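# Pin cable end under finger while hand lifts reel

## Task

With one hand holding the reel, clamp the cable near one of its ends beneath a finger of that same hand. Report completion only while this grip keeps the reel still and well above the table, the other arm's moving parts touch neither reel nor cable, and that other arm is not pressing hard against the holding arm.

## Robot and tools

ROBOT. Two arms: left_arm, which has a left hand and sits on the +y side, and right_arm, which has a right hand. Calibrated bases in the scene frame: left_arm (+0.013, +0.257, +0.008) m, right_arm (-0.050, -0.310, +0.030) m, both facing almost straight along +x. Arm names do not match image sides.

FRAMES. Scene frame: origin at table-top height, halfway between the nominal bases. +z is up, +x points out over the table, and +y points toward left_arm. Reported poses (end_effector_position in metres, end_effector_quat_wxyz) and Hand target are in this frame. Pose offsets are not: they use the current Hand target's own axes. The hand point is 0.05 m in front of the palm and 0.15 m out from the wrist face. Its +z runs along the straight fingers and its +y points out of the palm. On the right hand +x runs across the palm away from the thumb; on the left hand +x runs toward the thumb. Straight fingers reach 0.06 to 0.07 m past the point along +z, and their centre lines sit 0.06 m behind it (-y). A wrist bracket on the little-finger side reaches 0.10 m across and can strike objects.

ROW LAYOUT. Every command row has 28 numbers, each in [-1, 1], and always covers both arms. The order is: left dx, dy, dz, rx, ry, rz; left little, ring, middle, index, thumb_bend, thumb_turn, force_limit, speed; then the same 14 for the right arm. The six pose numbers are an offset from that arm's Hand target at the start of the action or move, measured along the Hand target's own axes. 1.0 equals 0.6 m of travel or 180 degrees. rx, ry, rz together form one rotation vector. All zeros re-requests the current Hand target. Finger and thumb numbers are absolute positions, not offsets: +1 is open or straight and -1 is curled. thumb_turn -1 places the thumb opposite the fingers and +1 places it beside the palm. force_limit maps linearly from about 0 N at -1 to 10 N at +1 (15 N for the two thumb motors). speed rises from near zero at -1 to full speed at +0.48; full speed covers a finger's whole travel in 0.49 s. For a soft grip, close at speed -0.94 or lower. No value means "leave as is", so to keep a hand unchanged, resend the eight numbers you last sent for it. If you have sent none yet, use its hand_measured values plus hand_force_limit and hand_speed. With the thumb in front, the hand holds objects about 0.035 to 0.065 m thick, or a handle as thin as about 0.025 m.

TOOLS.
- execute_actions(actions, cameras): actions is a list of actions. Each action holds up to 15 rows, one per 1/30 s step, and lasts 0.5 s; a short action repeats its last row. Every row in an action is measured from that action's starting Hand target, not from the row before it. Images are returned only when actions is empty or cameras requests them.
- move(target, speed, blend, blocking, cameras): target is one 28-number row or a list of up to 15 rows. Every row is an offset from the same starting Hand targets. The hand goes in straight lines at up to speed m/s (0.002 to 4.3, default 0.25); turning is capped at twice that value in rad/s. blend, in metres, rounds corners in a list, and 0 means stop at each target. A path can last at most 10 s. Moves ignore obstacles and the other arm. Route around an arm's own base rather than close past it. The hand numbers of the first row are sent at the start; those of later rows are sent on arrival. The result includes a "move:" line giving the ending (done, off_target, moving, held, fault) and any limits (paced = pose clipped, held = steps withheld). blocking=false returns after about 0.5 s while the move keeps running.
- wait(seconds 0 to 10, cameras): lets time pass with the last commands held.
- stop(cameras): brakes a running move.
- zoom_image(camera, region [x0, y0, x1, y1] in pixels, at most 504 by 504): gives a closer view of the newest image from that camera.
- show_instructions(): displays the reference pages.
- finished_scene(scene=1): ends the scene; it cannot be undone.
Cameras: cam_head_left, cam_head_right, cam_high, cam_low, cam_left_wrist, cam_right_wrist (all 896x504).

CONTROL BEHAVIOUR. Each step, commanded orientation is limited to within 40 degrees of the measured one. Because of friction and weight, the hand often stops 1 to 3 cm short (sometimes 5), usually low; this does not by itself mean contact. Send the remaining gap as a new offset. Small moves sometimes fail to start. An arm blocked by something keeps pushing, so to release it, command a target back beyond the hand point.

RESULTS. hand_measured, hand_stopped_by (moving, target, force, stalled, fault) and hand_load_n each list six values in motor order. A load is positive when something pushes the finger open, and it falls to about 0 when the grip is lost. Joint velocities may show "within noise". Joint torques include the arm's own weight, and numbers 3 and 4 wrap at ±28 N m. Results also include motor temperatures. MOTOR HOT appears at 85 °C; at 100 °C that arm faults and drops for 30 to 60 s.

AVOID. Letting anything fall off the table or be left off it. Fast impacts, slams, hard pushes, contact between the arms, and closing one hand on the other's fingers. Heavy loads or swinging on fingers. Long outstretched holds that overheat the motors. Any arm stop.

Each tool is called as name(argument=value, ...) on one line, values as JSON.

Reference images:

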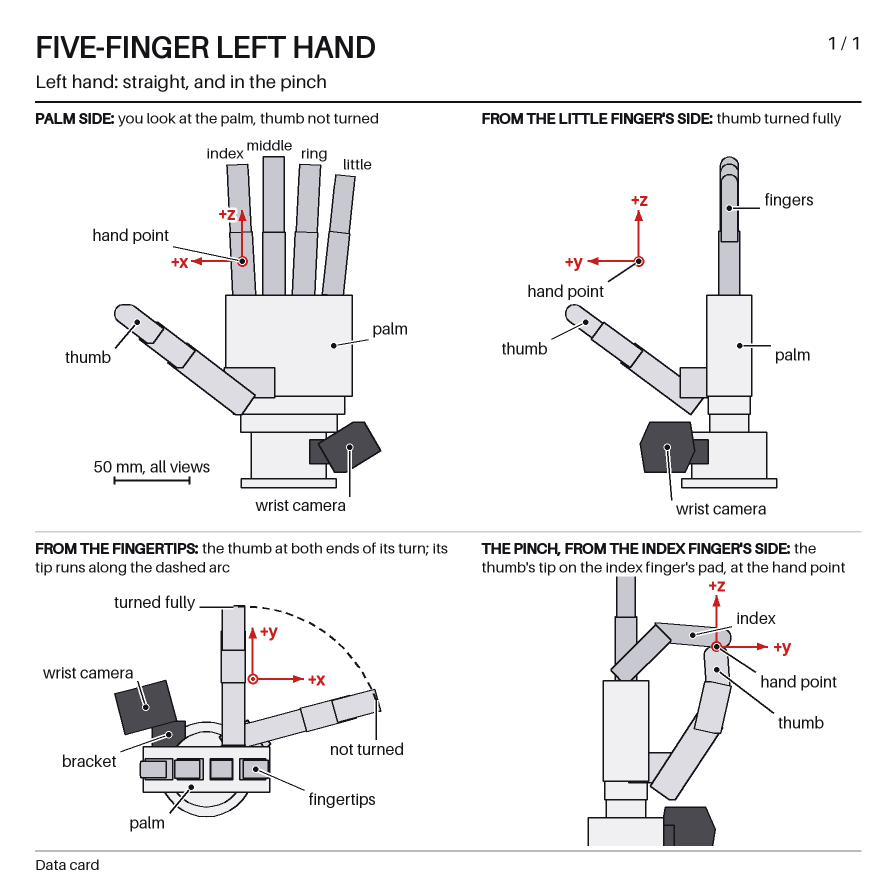

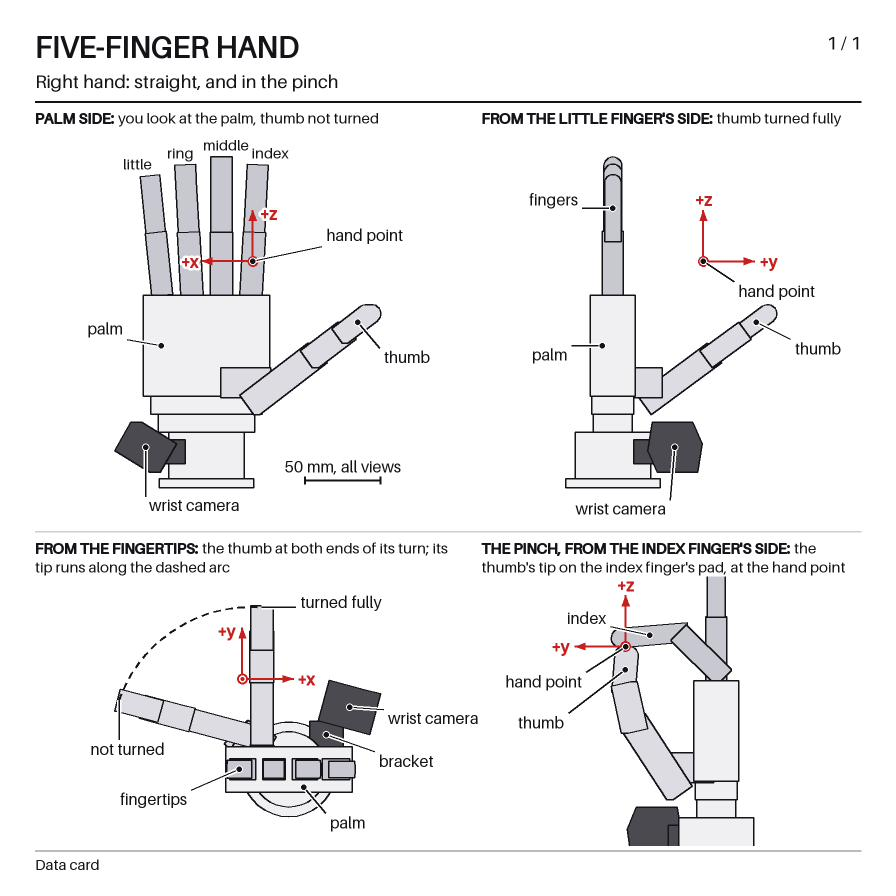

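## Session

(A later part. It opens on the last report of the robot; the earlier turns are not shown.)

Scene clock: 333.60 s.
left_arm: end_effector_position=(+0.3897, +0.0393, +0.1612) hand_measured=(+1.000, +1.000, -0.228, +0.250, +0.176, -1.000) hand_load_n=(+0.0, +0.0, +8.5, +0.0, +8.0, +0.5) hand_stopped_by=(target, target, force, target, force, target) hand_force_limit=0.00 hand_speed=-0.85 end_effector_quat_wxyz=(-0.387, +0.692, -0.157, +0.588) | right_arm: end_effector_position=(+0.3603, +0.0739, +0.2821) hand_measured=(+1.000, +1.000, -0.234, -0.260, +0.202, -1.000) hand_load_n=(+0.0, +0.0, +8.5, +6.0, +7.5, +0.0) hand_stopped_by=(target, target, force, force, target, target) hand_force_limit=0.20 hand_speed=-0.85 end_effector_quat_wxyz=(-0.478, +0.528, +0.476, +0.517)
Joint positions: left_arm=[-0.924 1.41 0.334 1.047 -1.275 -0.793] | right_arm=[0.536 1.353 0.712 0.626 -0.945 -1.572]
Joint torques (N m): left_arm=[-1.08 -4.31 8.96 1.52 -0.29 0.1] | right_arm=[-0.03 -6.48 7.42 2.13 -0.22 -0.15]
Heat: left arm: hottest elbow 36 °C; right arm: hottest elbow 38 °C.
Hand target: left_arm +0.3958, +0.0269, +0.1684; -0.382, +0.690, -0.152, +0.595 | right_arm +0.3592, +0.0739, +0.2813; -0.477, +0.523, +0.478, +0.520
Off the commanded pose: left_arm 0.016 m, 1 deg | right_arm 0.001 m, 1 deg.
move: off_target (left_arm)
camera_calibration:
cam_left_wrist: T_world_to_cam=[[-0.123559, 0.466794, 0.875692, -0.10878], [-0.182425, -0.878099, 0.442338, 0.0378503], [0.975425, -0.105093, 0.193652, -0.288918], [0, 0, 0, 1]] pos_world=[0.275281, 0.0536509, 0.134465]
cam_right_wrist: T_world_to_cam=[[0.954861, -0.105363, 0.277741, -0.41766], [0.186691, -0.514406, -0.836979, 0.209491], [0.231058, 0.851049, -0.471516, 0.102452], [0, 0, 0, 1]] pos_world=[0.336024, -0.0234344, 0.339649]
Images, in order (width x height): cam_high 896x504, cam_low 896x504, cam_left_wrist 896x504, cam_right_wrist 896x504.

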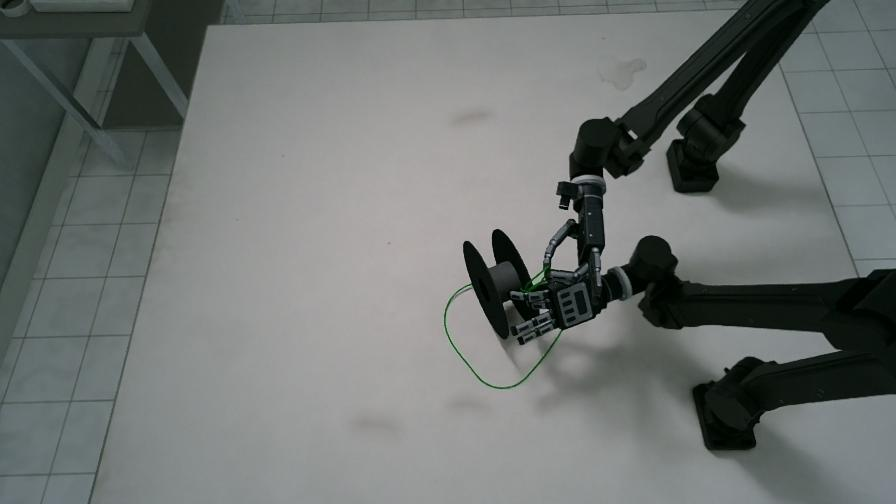

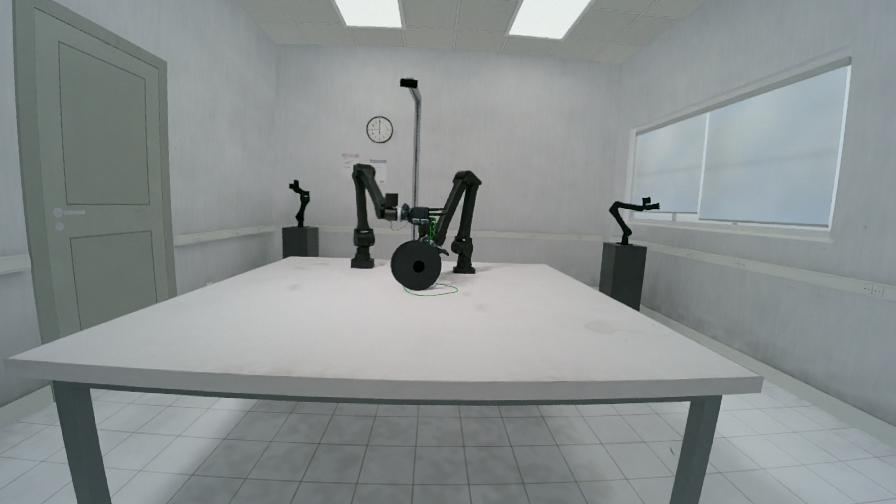

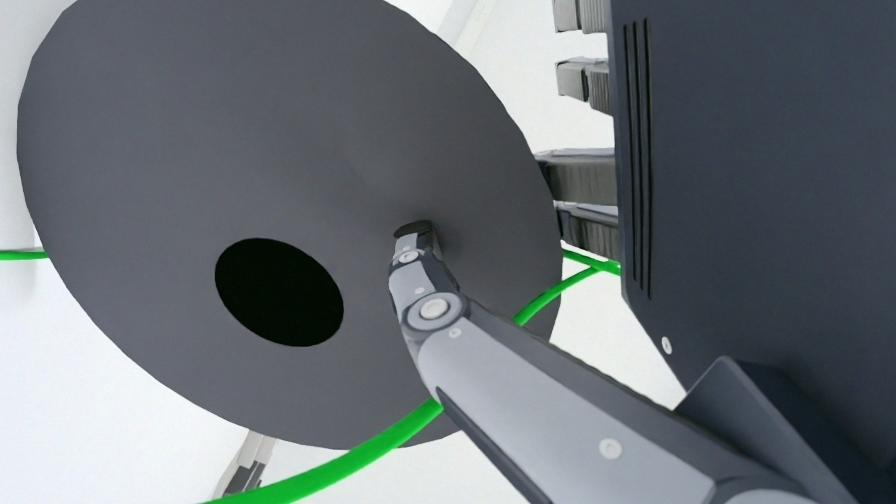

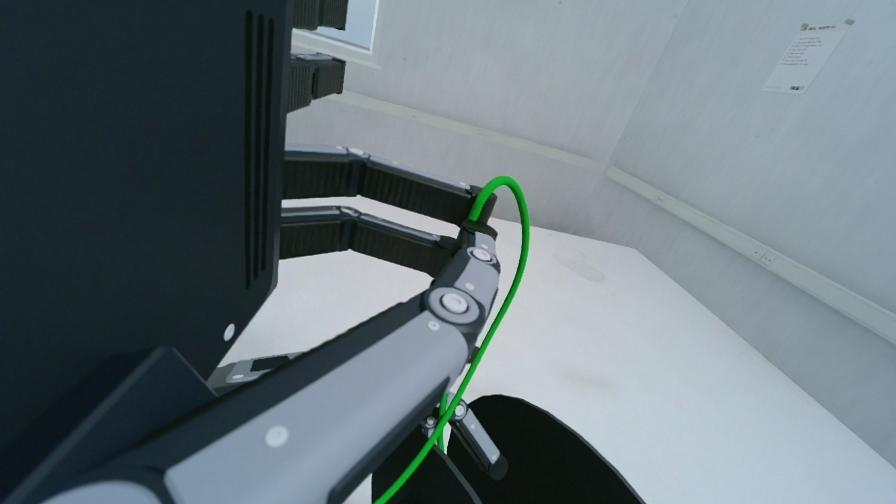

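move(target=[0,0,0,0,0,0,1,1,-0.4,0.0,0.0,-1,-0.4,-0.7,0,0,0,0,0,0,1,1,-0.55,-0.55,0.2,-1,0.2,-0.85], speed=0.06, cameras=["cam_right_wrist","cam_left_wrist","cam_high"])

zoom_image(camera="cam_high", region=[490, 240, 570, 320])

zoom_image(camera="cam_right_wrist", region=[360, 380, 520, 504])

zoom_image(camera="cam_left_wrist", region=[480, 200, 680, 400])

Scene clock: 335.67 s.
left_arm: end_effector_position=(+0.3897, +0.0393, +0.1612) hand_measured=(+1.000, +1.000, -0.228, +0.000, +0.176, -1.000) hand_load_n=(+0.0, +0.0, +8.5, +0.0, +7.5, +0.5) hand_stopped_by=(target, target, force, target, force, target) hand_force_limit=-0.40 hand_speed=-0.70 end_effector_quat_wxyz=(-0.387, +0.692, -0.157, +0.588) | right_arm: end_effector_position=(+0.3603, +0.0739, +0.2821) hand_measured=(+1.000, +1.000, -0.234, -0.260, +0.202, -1.000) hand_load_n=(+0.0, +0.0, +8.5, +6.0, +7.0, +0.0) hand_stopped_by=(target, target, force, force, target, target) hand_force_limit=0.20 hand_speed=-0.85 end_effector_quat_wxyz=(-0.478, +0.528, +0.476, +0.517)
Joint positions: left_arm=[-0.924 1.41 0.334 1.047 -1.275 -0.793] | right_arm=[0.536 1.353 0.712 0.626 -0.945 -1.572]
Joint torques (N m): left_arm=[-1.08 -4.31 8.92 1.54 -0.29 0.1] | right_arm=[-0.03 -6.48 7.45 2.14 -0.22 -0.14]
Heat: left arm: hottest elbow 36 °C; right arm: hottest elbow 37 °C.
Hand target: left_arm +0.3958, +0.0269, +0.1684; -0.382, +0.690, -0.152, +0.595 | right_arm +0.3592, +0.0739, +0.2812; -0.477, +0.523, +0.478, +0.520
Off the commanded pose: left_arm 0.016 m, 1 deg | right_arm 0.001 m, 1 deg.
move: off_target (left_arm)
camera_calibration:
cam_left_wrist: T_world_to_cam=[[-0.123559, 0.466794, 0.875692, -0.10878], [-0.182425, -0.878099, 0.442338, 0.0378503], [0.975425, -0.105093, 0.193652, -0.288918], [0, 0, 0, 1]] pos_world=[0.275281, 0.0536509, 0.134465]
cam_right_wrist: T_world_to_cam=[[0.954861, -0.105363, 0.277741, -0.41766], [0.186691, -0.514406, -0.836979, 0.209491], [0.231058, 0.851049, -0.471516, 0.102452], [0, 0, 0, 1]] pos_world=[0.336024, -0.0234344, 0.339649]
Images, in order (width x height): cam_high 896x504, cam_left_wrist 896x504, cam_right_wrist 896x504.

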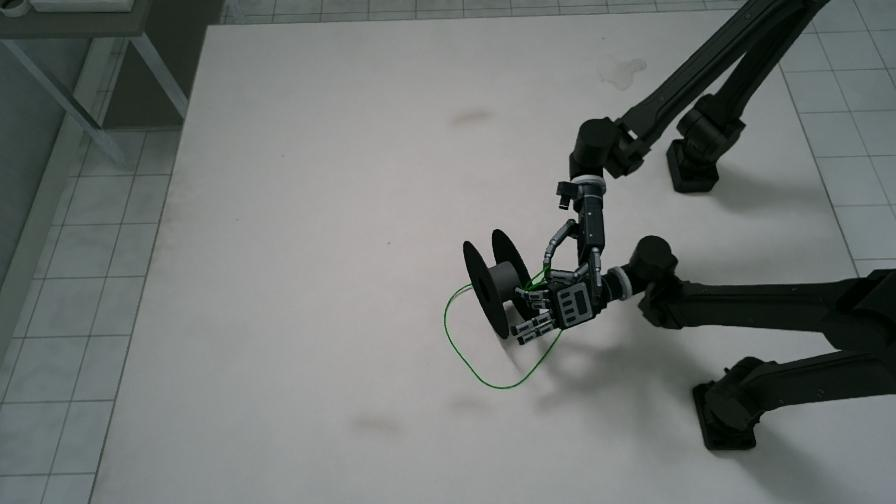

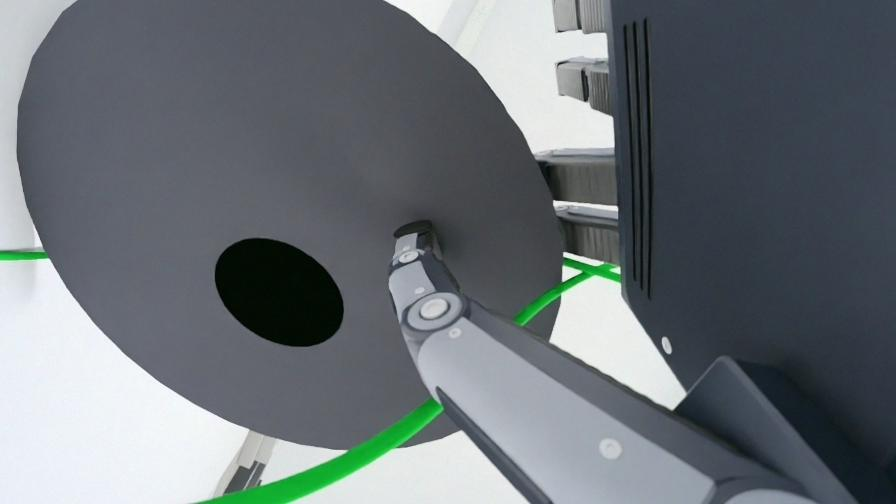

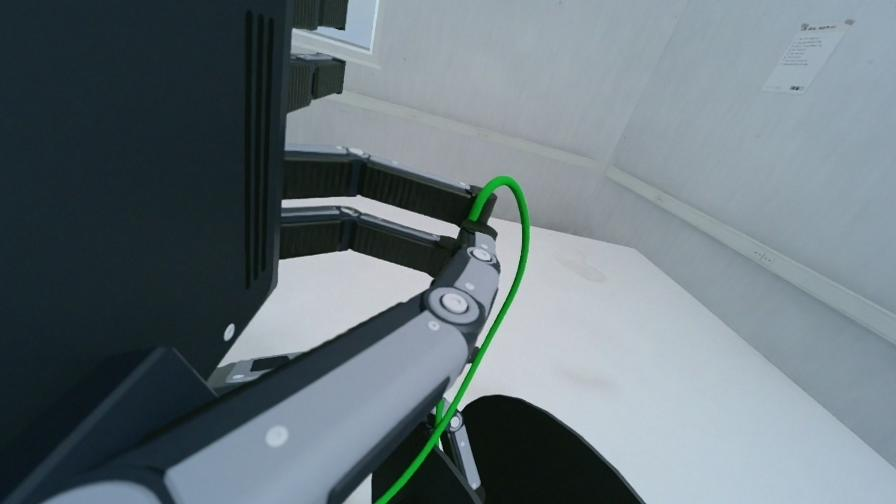

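Scaled by 6.300 from the camera's 896x504 image, which has a finer 1280x720 frame.

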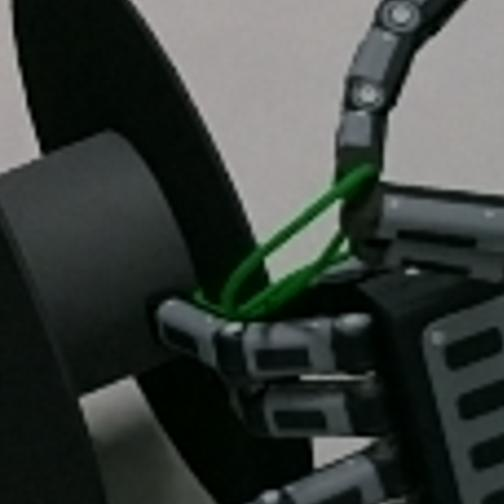

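Scaled by 3.150 from the camera's 896x504 image, which has a finer 1280x720 frame.

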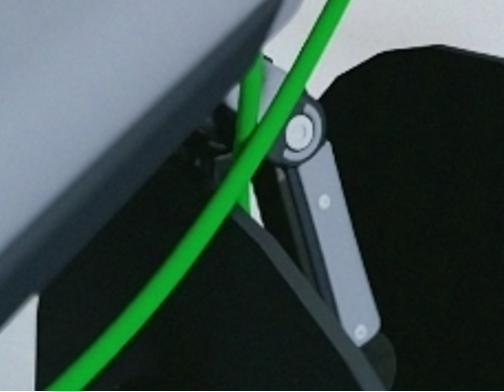

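Scaled by 2.520 from the camera's 896x504 image, which has a finer 1280x720 frame.

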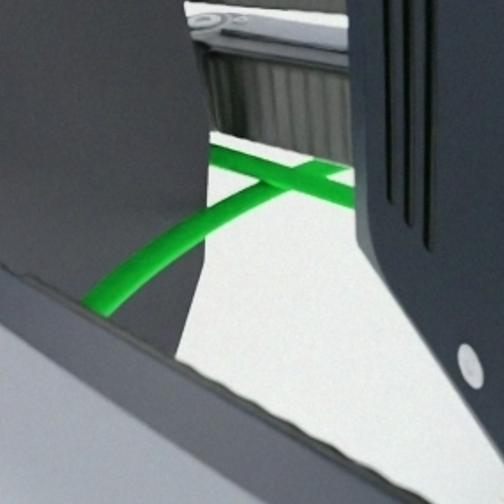

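move(target=[0,0,0,0,0,0,1,1,-0.4,-0.35,0.0,-1,-0.5,-0.85,0,0,0,0,0,0,1,1,-0.55,-0.55,0.2,-1,0.2,-0.85], speed=0.06, cameras=["cam_right_wrist","cam_left_wrist","cam_high"])

zoom_image(camera="cam_high", region=[490, 240, 570, 320])

zoom_image(camera="cam_right_wrist", region=[360, 380, 520, 504])

zoom_image(camera="cam_left_wrist", region=[480, 200, 680, 400])

Scene clock: 337.13 s.
left_arm: end_effector_position=(+0.3895, +0.0391, +0.1614) hand_measured=(+1.000, +1.000, -0.228, -0.192, +0.178, -1.000) hand_load_n=(+0.0, +0.0, +7.5, +4.5, +9.0, +0.5) hand_stopped_by=(target, target, force, force, force, target) hand_force_limit=-0.50 hand_speed=-0.85 end_effector_quat_wxyz=(-0.387, +0.692, -0.157, +0.589) | right_arm: end_effector_position=(+0.3603, +0.0739, +0.2821) hand_measured=(+1.000, +1.000, -0.234, -0.260, +0.202, -1.000) hand_load_n=(+0.0, +0.0, +8.5, +6.0, +7.0, +0.5) hand_stopped_by=(target, target, force, force, target, target) hand_force_limit=0.20 hand_speed=-0.85 end_effector_quat_wxyz=(-0.478, +0.528, +0.476, +0.517)
Joint positions: left_arm=[-0.925 1.41 0.334 1.049 -1.276 -0.793] | right_arm=[0.536 1.353 0.712 0.626 -0.945 -1.572]
Joint torques (N m): left_arm=[-1.03 -4.31 8.99 1.51 -0.26 0.1] | right_arm=[0.03 -6.48 7.46 2.14 -0.23 -0.15]
Heat: left arm: hottest elbow 36 °C; right arm: hottest elbow 37 °C.
Hand target: left_arm +0.3958, +0.0270, +0.1684; -0.382, +0.690, -0.152, +0.595 | right_arm +0.3592, +0.0739, +0.2812; -0.477, +0.523, +0.478, +0.520
Off the commanded pose: left_arm 0.015 m, 1 deg | right_arm 0.001 m, 1 deg.
move: off_target (left_arm)
camera_calibration:
cam_left_wrist: T_world_to_cam=[[-0.123938, 0.467653, 0.87518, -0.108657], [-0.183044, -0.877619, 0.443035, 0.0376646], [0.975261, -0.105287, 0.194371, -0.288902], [0, 0, 0, 1]] pos_world=[0.275183, 0.0534512, 0.134562]
cam_right_wrist: T_world_to_cam=[[0.954861, -0.105363, 0.277741, -0.41766], [0.186691, -0.514406, -0.836979, 0.209491], [0.231058, 0.851049, -0.471516, 0.102452], [0, 0, 0, 1]] pos_world=[0.336024, -0.0234344, 0.339649]
Images, in order (width x height): cam_high 896x504, cam_left_wrist 896x504, cam_right_wrist 896x504.

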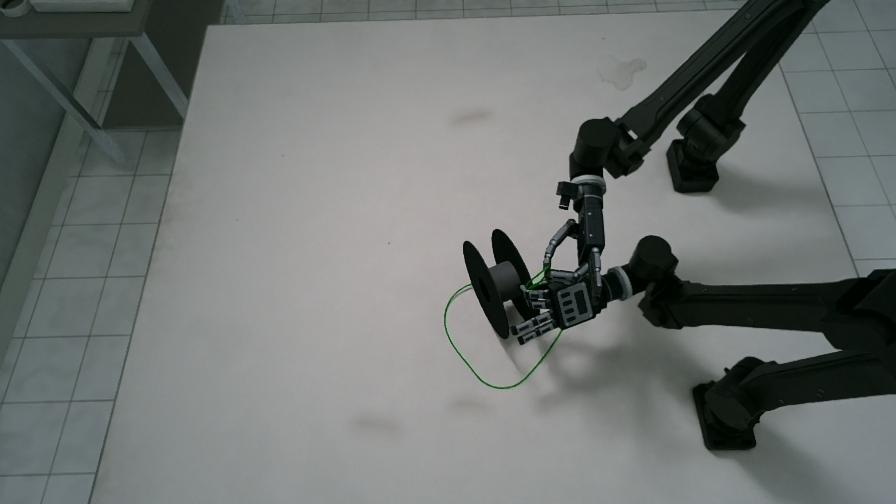

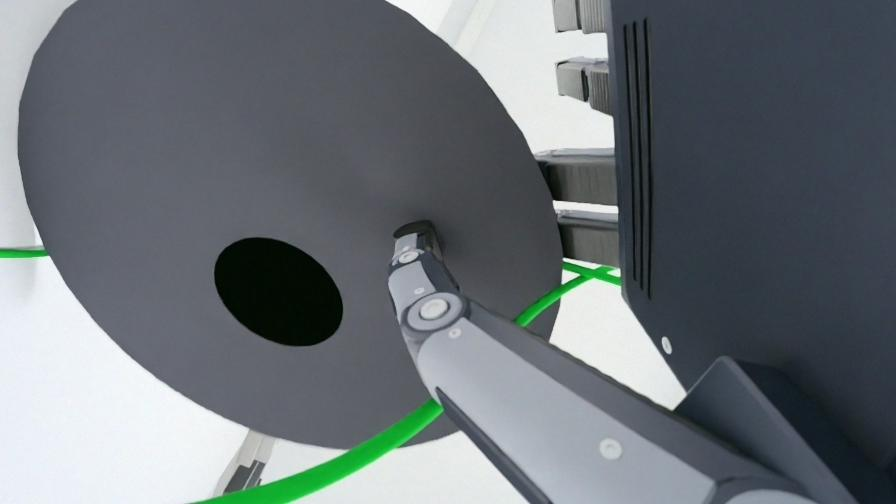

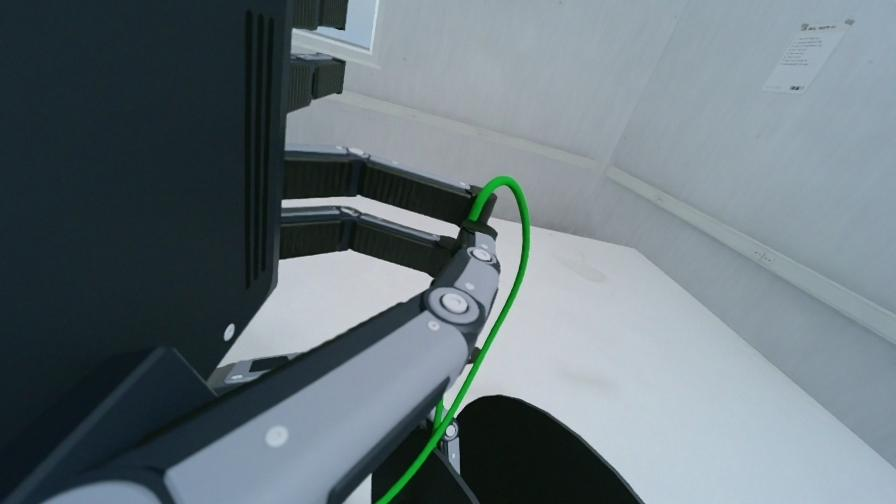

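Scaled by 6.300 from the camera's 896x504 image, which has a finer 1280x720 frame.

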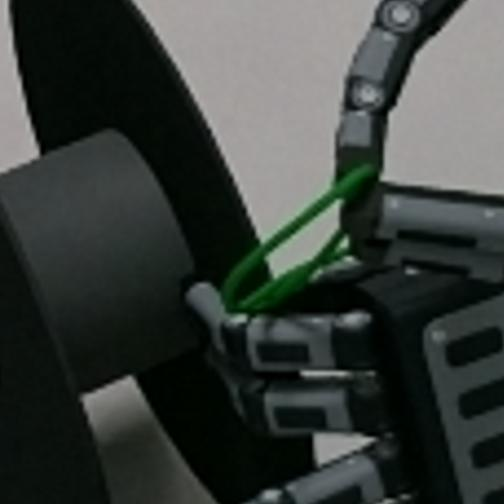

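Scaled by 3.150 from the camera's 896x504 image, which has a finer 1280x720 frame.

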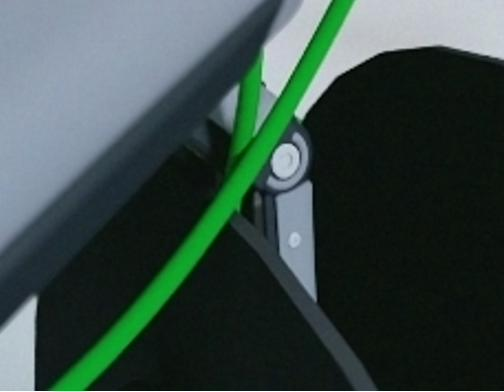

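Scaled by 2.520 from the camera's 896x504 image, which has a finer 1280x720 frame.

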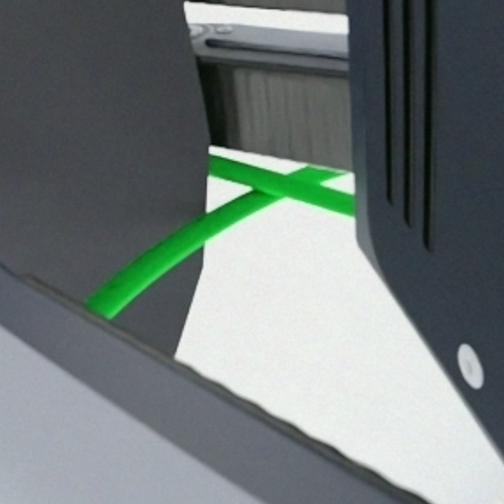

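move(target=[0,0,0,0,0,0,1,1,-0.4,-0.5,0.0,-1,0.1,-0.85,0,0,0,0,0,0,1,1,-0.55,-0.55,0.2,-1,0.2,-0.85], speed=0.06, cameras=[])

Scene clock: 338.60 s.
left_arm: end_effector_position=(+0.3894, +0.0389, +0.1614) hand_measured=(+1.000, +1.000, -0.228, -0.202, +0.178, -1.000) hand_load_n=(+0.0, +0.0, +7.0, +8.0, +9.5, +0.5) hand_stopped_by=(target, target, force, force, force, target) hand_force_limit=0.10 hand_speed=-0.85 end_effector_quat_wxyz=(-0.386, +0.692, -0.157, +0.589) | right_arm: end_effector_position=(+0.3603, +0.0739, +0.2821) hand_measured=(+1.000, +1.000, -0.234, -0.260, +0.202, -1.000) hand_load_n=(+0.0, +0.0, +8.5, +6.0, +7.5, +0.0) hand_stopped_by=(target, target, force, force, target, target) hand_force_limit=0.20 hand_speed=-0.85 end_effector_quat_wxyz=(-0.478, +0.528, +0.476, +0.517)
Joint positions: left_arm=[-0.925 1.41 0.334 1.049 -1.276 -0.793] | right_arm=[0.536 1.353 0.712 0.626 -0.945 -1.572]
Joint torques (N m): left_arm=[-1.03 -4.31 8.92 1.52 -0.28 0.1] | right_arm=[0.03 -6.42 7.45 2.17 -0.23 -0.15]
Heat: left arm: hottest elbow 36 °C; right arm: hottest elbow 37 °C.
Hand target: left_arm +0.3957, +0.0269, +0.1684; -0.382, +0.690, -0.152, +0.595 | right_arm +0.3592, +0.0739, +0.2812; -0.477, +0.523, +0.478, +0.520
Off the commanded pose: left_arm 0.015 m, 1 deg | right_arm 0.001 m, 1 deg.
move: off_target (left_arm)
No camera images: "cameras" was empty.

move(target=[0,0,0,0,0,0,1,1,-0.4,-0.5,0.0,-1,0.1,-0.85,0,0,0,0,0,0,1,1,0.1,0.1,0.7,-1,0.2,-0.4], speed=0.06, cameras=["all"])

zoom_image(camera="cam_high", region=[490, 200, 610, 320])

zoom_image(camera="cam_right_wrist", region=[300, 250, 620, 504])

Scene clock: 339.97 s.
left_arm: end_effector_position=(+0.3894, +0.0389, +0.1614) hand_measured=(+1.000, +1.000, -0.228, -0.202, +0.178, -1.000) hand_load_n=(-0.5, +0.0, +7.0, +8.0, +9.5, +0.0) hand_stopped_by=(target, target, force, force, force, target) hand_force_limit=0.10 hand_speed=-0.85 end_effector_quat_wxyz=(-0.386, +0.692, -0.157, +0.589) | right_arm: end_effector_position=(+0.3602, +0.0739, +0.2821) hand_measured=(+1.000, +1.000, +0.100, +0.100, +0.700, -1.000) hand_load_n=(+0.0, +0.0, +0.0, +0.0, +0.0, +0.0) hand_stopped_by=(target, target, target, target, target, target) hand_force_limit=0.20 hand_speed=-0.40 end_effector_quat_wxyz=(-0.478, +0.527, +0.476, +0.517)
Joint positions: left_arm=[-0.925 1.41 0.334 1.049 -1.276 -0.793] | right_arm=[0.536 1.353 0.712 0.626 -0.946 -1.572]
Joint torques (N m): left_arm=[-0.97 -4.37 8.92 1.51 -0.29 0.1] | right_arm=[0.03 -6.42 7.45 2.14 -0.22 -0.15]
Heat: left arm: hottest elbow 36 °C; right arm: hottest elbow 37 °C.
Hand target: left_arm +0.3957, +0.0269, +0.1684; -0.382, +0.690, -0.152, +0.595 | right_arm +0.3592, +0.0739, +0.2812; -0.477, +0.523, +0.478, +0.520
Off the commanded pose: left_arm 0.015 m, 1 deg | right_arm 0.001 m, 1 deg.
move: off_target (left_arm)
camera_calibration:
cam_left_wrist: T_world_to_cam=[[-0.123787, 0.467714, 0.875169, -0.108666], [-0.183311, -0.877551, 0.443059, 0.0376263], [0.97523, -0.105583, 0.194366, -0.28879], [0, 0, 0, 1]] pos_world=[0.275083, 0.0533522, 0.134562]
cam_right_wrist: T_world_to_cam=[[0.954915, -0.10493, 0.277717, -0.41766], [0.186903, -0.514321, -0.836983, 0.209423], [0.230661, 0.851154, -0.471521, 0.10259], [0, 0, 0, 1]] pos_world=[0.336025, -0.0234345, 0.339649]

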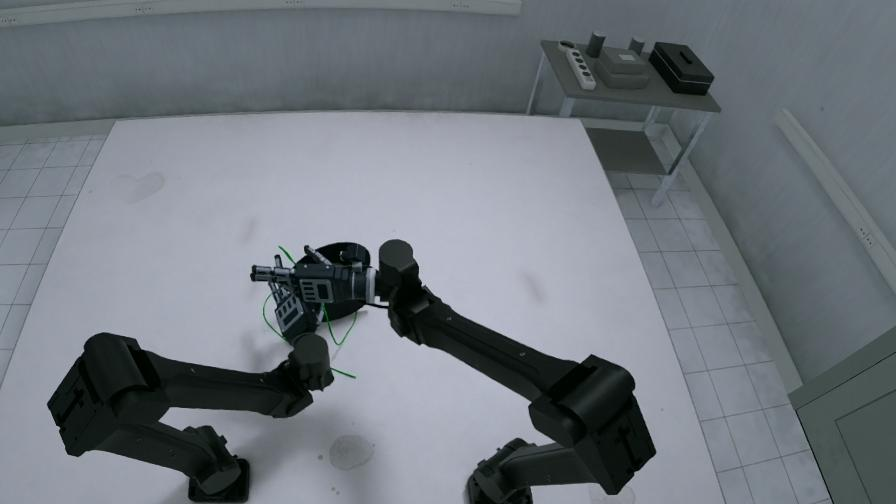

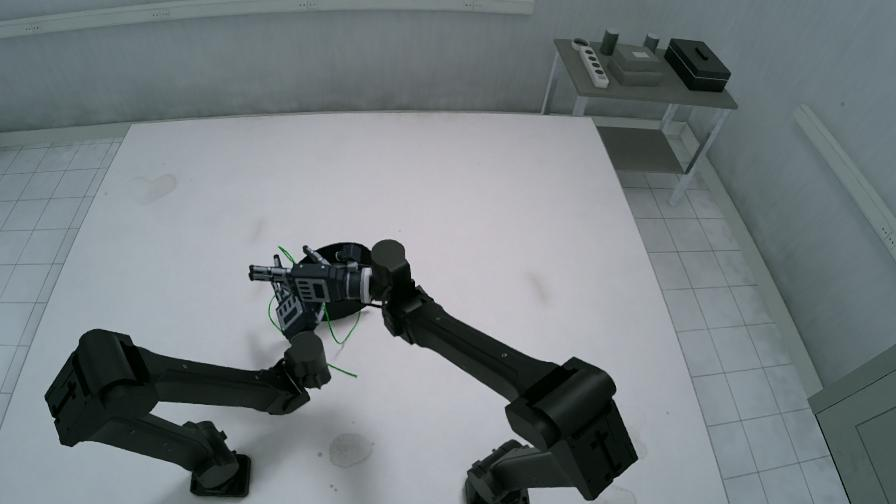

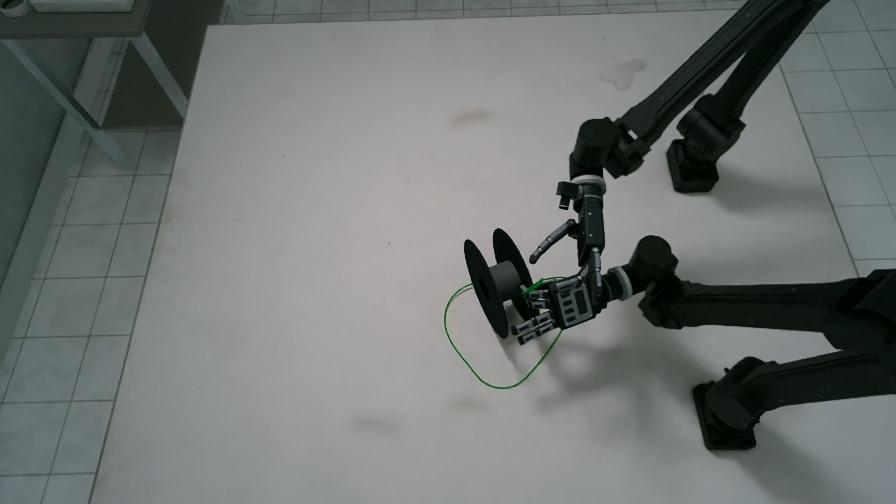

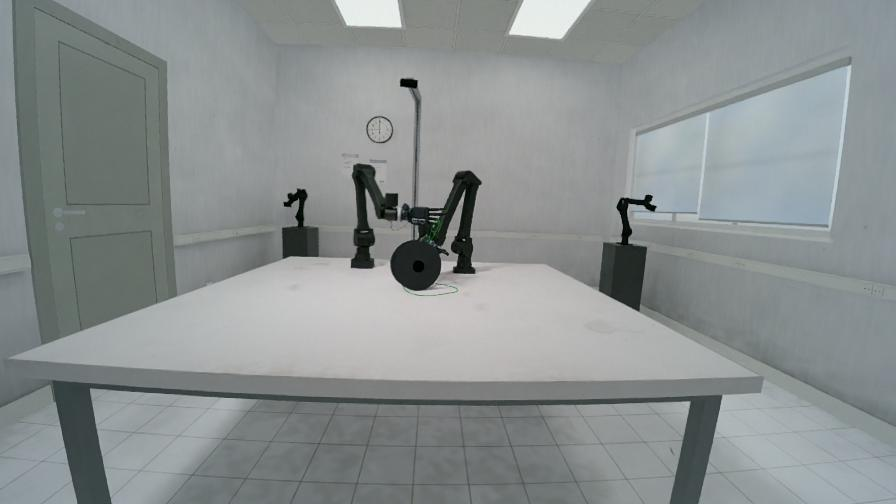

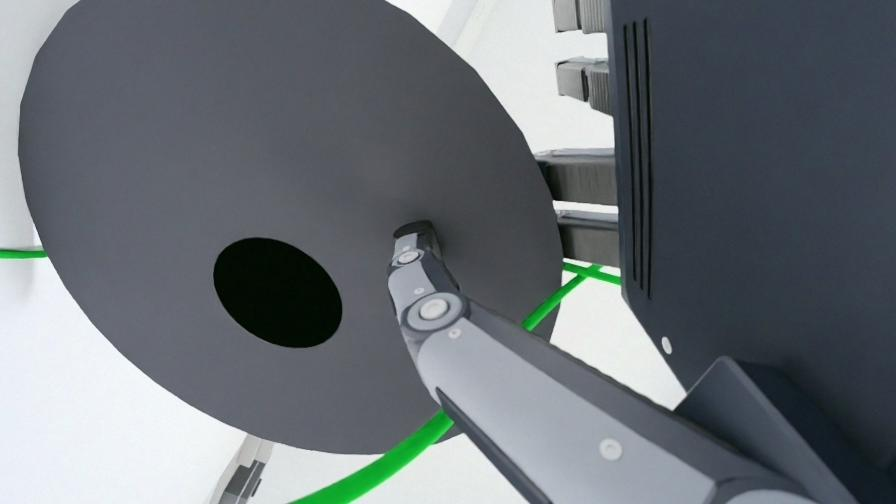

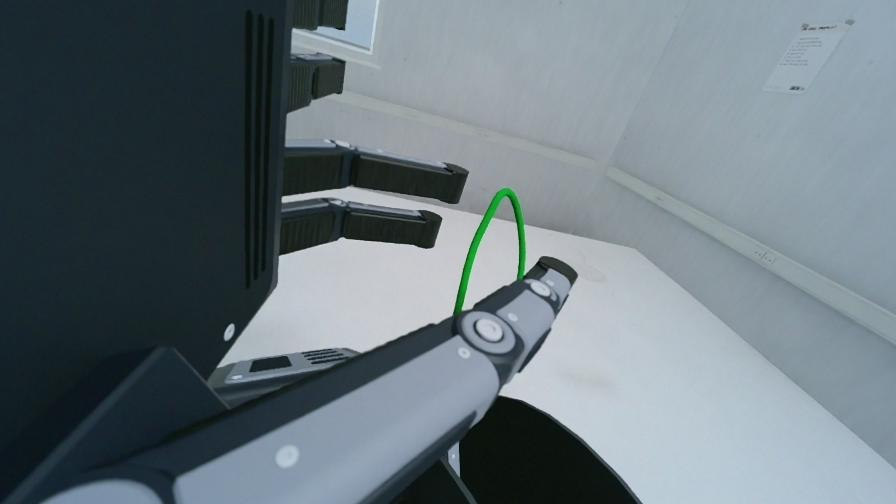

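Scaled by 4.200 from the camera's 896x504 image, which has a finer 1280x720 frame.

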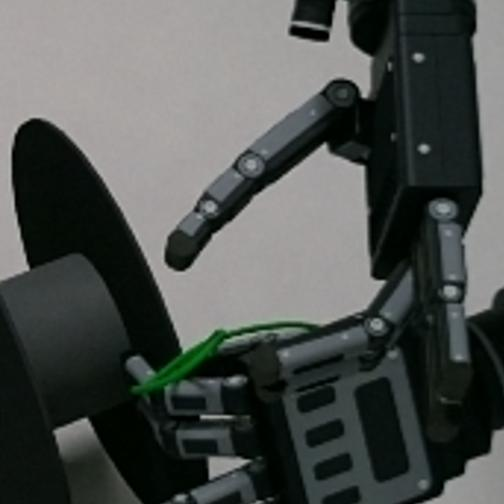

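Scaled by 1.575 from the camera's 896x504 image, which has a finer 1280x720 frame.

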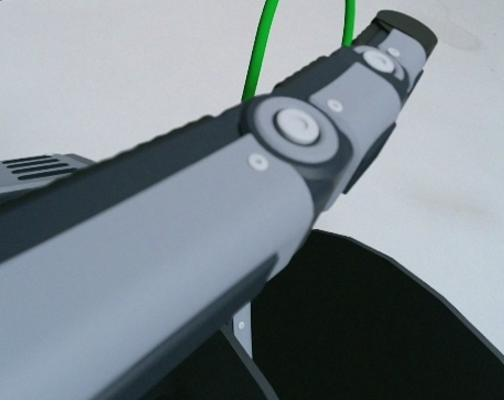

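zoom_image(camera="cam_head_left", region=[220, 220, 430, 390])

zoom_image(camera="cam_low", region=[360, 160, 480, 300])

Scaled by 2.400 from the camera's 896x504 image, which has a finer 1280x720 frame.

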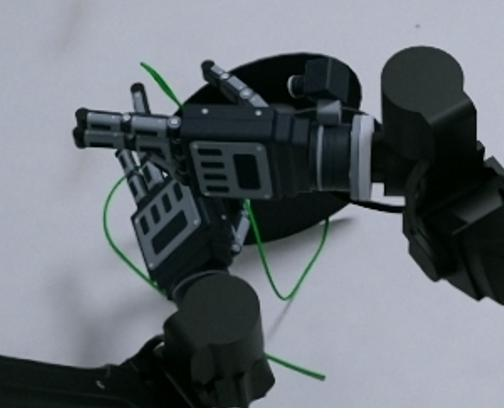

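Scaled by 3.600 from the camera's 896x504 image, which has a finer 1280x720 frame.

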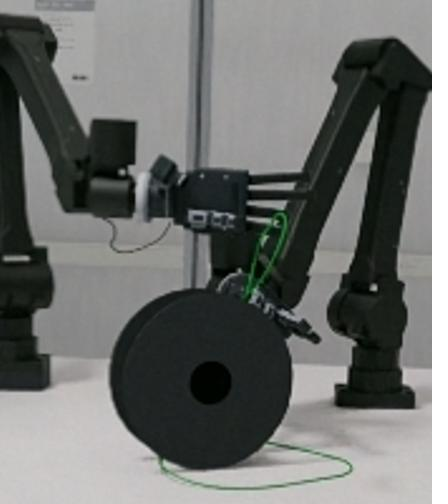

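move(target=[[0,0,0,0,0,0,1,1,-0.4,-0.5,0.0,-1,0.1,-0.85,0,0,0,0,0,0,1,1,1,1,1,-1,0.2,0.2],[0,0,0,0,0,0,1,1,-0.4,-0.5,0.0,-1,0.1,-0.85,0.01,0,-0.33,0,0,0,1,1,1,1,1,-1,0.2,0.2],[0,0,0,0,0,0,1,1,-0.4,-0.5,0.0,-1,0.1,-0.85,0.167,0,-0.5,0,0,0,1,1,1,1,1,-1,0.2,0.2]], speed=[0.1,0.15,0.25], cameras=["all"])

zoom_image(camera="cam_high", region=[490, 220, 590, 320])

zoom_image(camera="cam_head_left", region=[220, 220, 430, 390])

Scene clock: 345.67 s.
left_arm: end_effector_position=(+0.3894, +0.0389, +0.1614) hand_measured=(+1.000, +1.000, -0.228, -0.202, +0.178, -1.000) hand_load_n=(+0.0, +0.0, +7.0, +8.0, +9.0, +0.0) hand_stopped_by=(target, target, force, force, force, target) hand_force_limit=0.10 hand_speed=-0.85 end_effector_quat_wxyz=(-0.386, +0.692, -0.157, +0.589) | right_arm: end_effector_position=(+0.3254, -0.2209, +0.3558) hand_measured=(+1.000, +1.000, +1.000, +1.000, +1.000, -1.000) hand_load_n=(+0.0, +0.0, +0.0, +0.0, +0.0, +0.0) hand_stopped_by=(target, target, target, target, target, target) hand_force_limit=0.20 hand_speed=0.20 end_effector_quat_wxyz=(-0.431, +0.577, +0.409, +0.561)
Joint positions: left_arm=[-0.925 1.41 0.334 1.049 -1.276 -0.793] | right_arm=[-0.289 0.889 0.577 0.423 -1.562 -1.421]
Joint torques (N m): left_arm=[-1.03 -4.31 8.92 1.5 -0.28 0.1] | right_arm=[-0.32 -1.38 13.63 0.79 -0.11 0.02]
Heat: left arm: hottest elbow 36 °C; right arm: hottest elbow 37 °C.
Hand target: left_arm +0.3957, +0.0269, +0.1684; -0.382, +0.690, -0.152, +0.595 | right_arm +0.3331, -0.2246, +0.3827; -0.477, +0.522, +0.479, +0.520
Off the commanded pose: left_arm 0.015 m, 1 deg | right_arm 0.028 m, 12 deg.
joint sent to its limit (right arm) — joint 5 (wrist yaw), lower limit. The joint targets are off in orientation, not in position.
move: off_target (left_arm, right_arm)
camera_calibration:
cam_left_wrist: T_world_to_cam=[[-0.123787, 0.467714, 0.875169, -0.108666], [-0.183311, -0.877551, 0.443059, 0.0376263], [0.97523, -0.105583, 0.194366, -0.28879], [0, 0, 0, 1]] pos_world=[0.275083, 0.0533522, 0.134562]
cam_right_wrist: T_world_to_cam=[[0.917952, -0.305903, 0.252563, -0.459181], [0.0575458, -0.527253, -0.847757, 0.169103], [0.392496, 0.792734, -0.46639, 0.32894], [0, 0, 0, 1]] pos_world=[0.282667, -0.312067, 0.412745]

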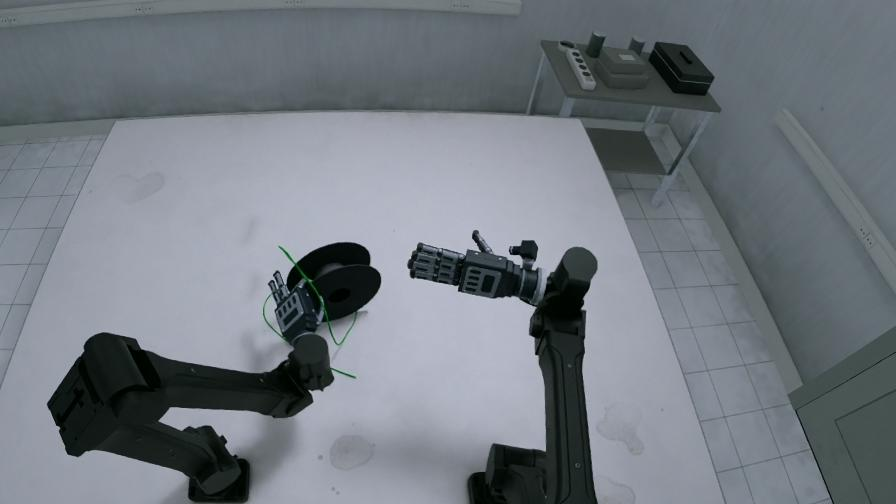

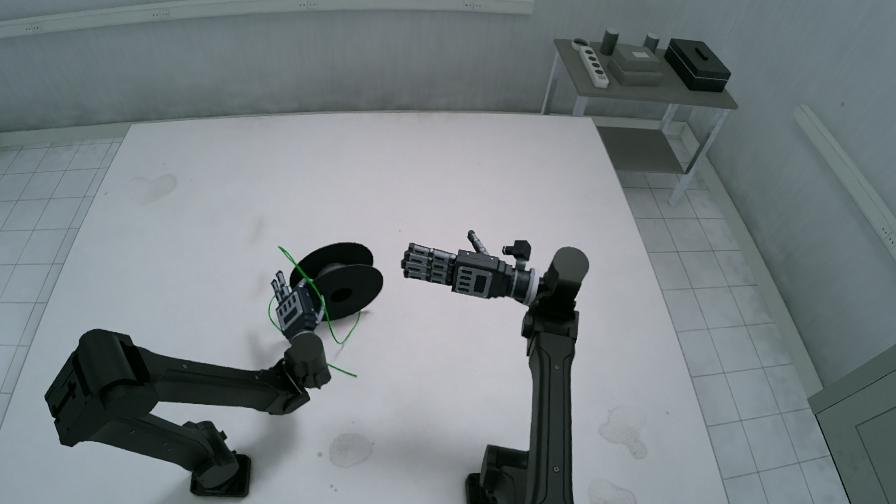

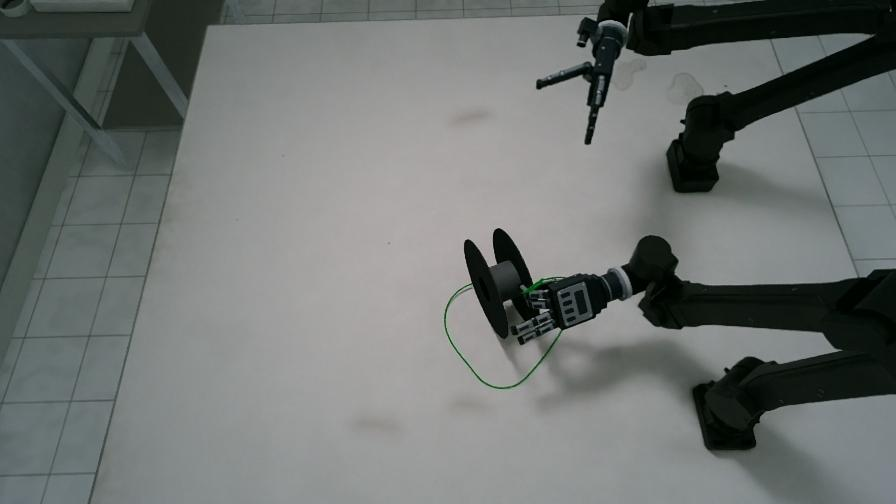

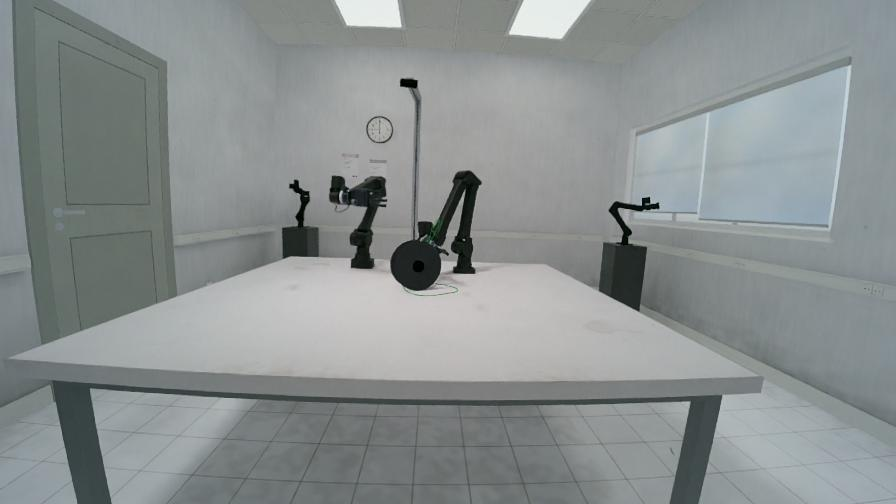

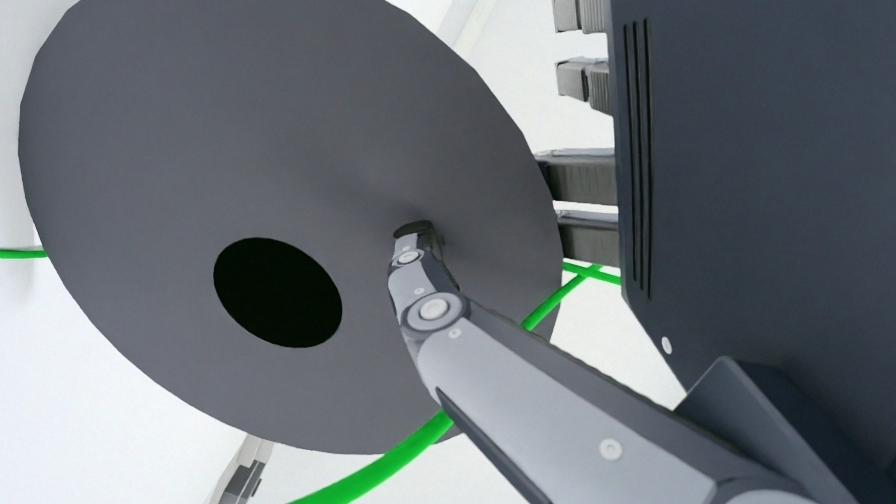

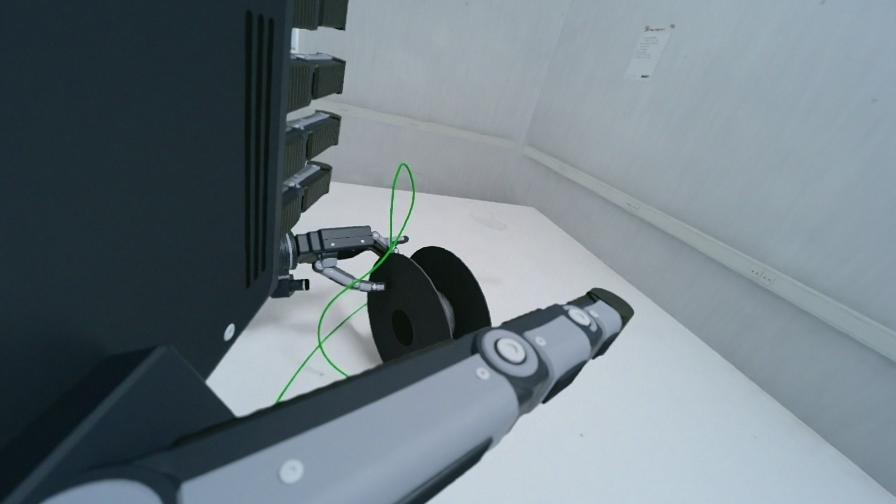

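Scaled by 5.040 from the camera's 896x504 image, which has a finer 1280x720 frame.

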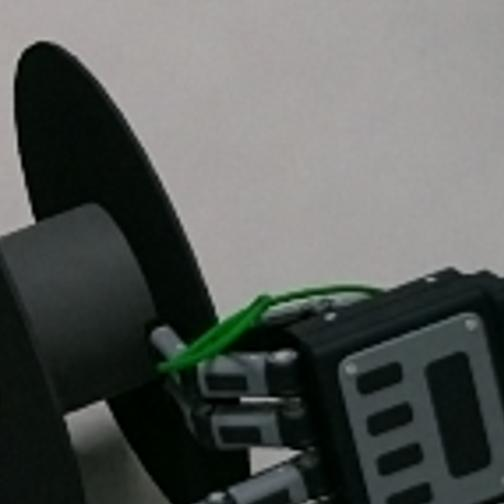

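Scaled by 2.400 from the camera's 896x504 image, which has a finer 1280x720 frame.

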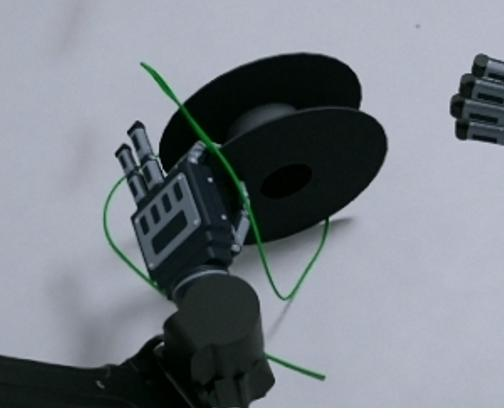

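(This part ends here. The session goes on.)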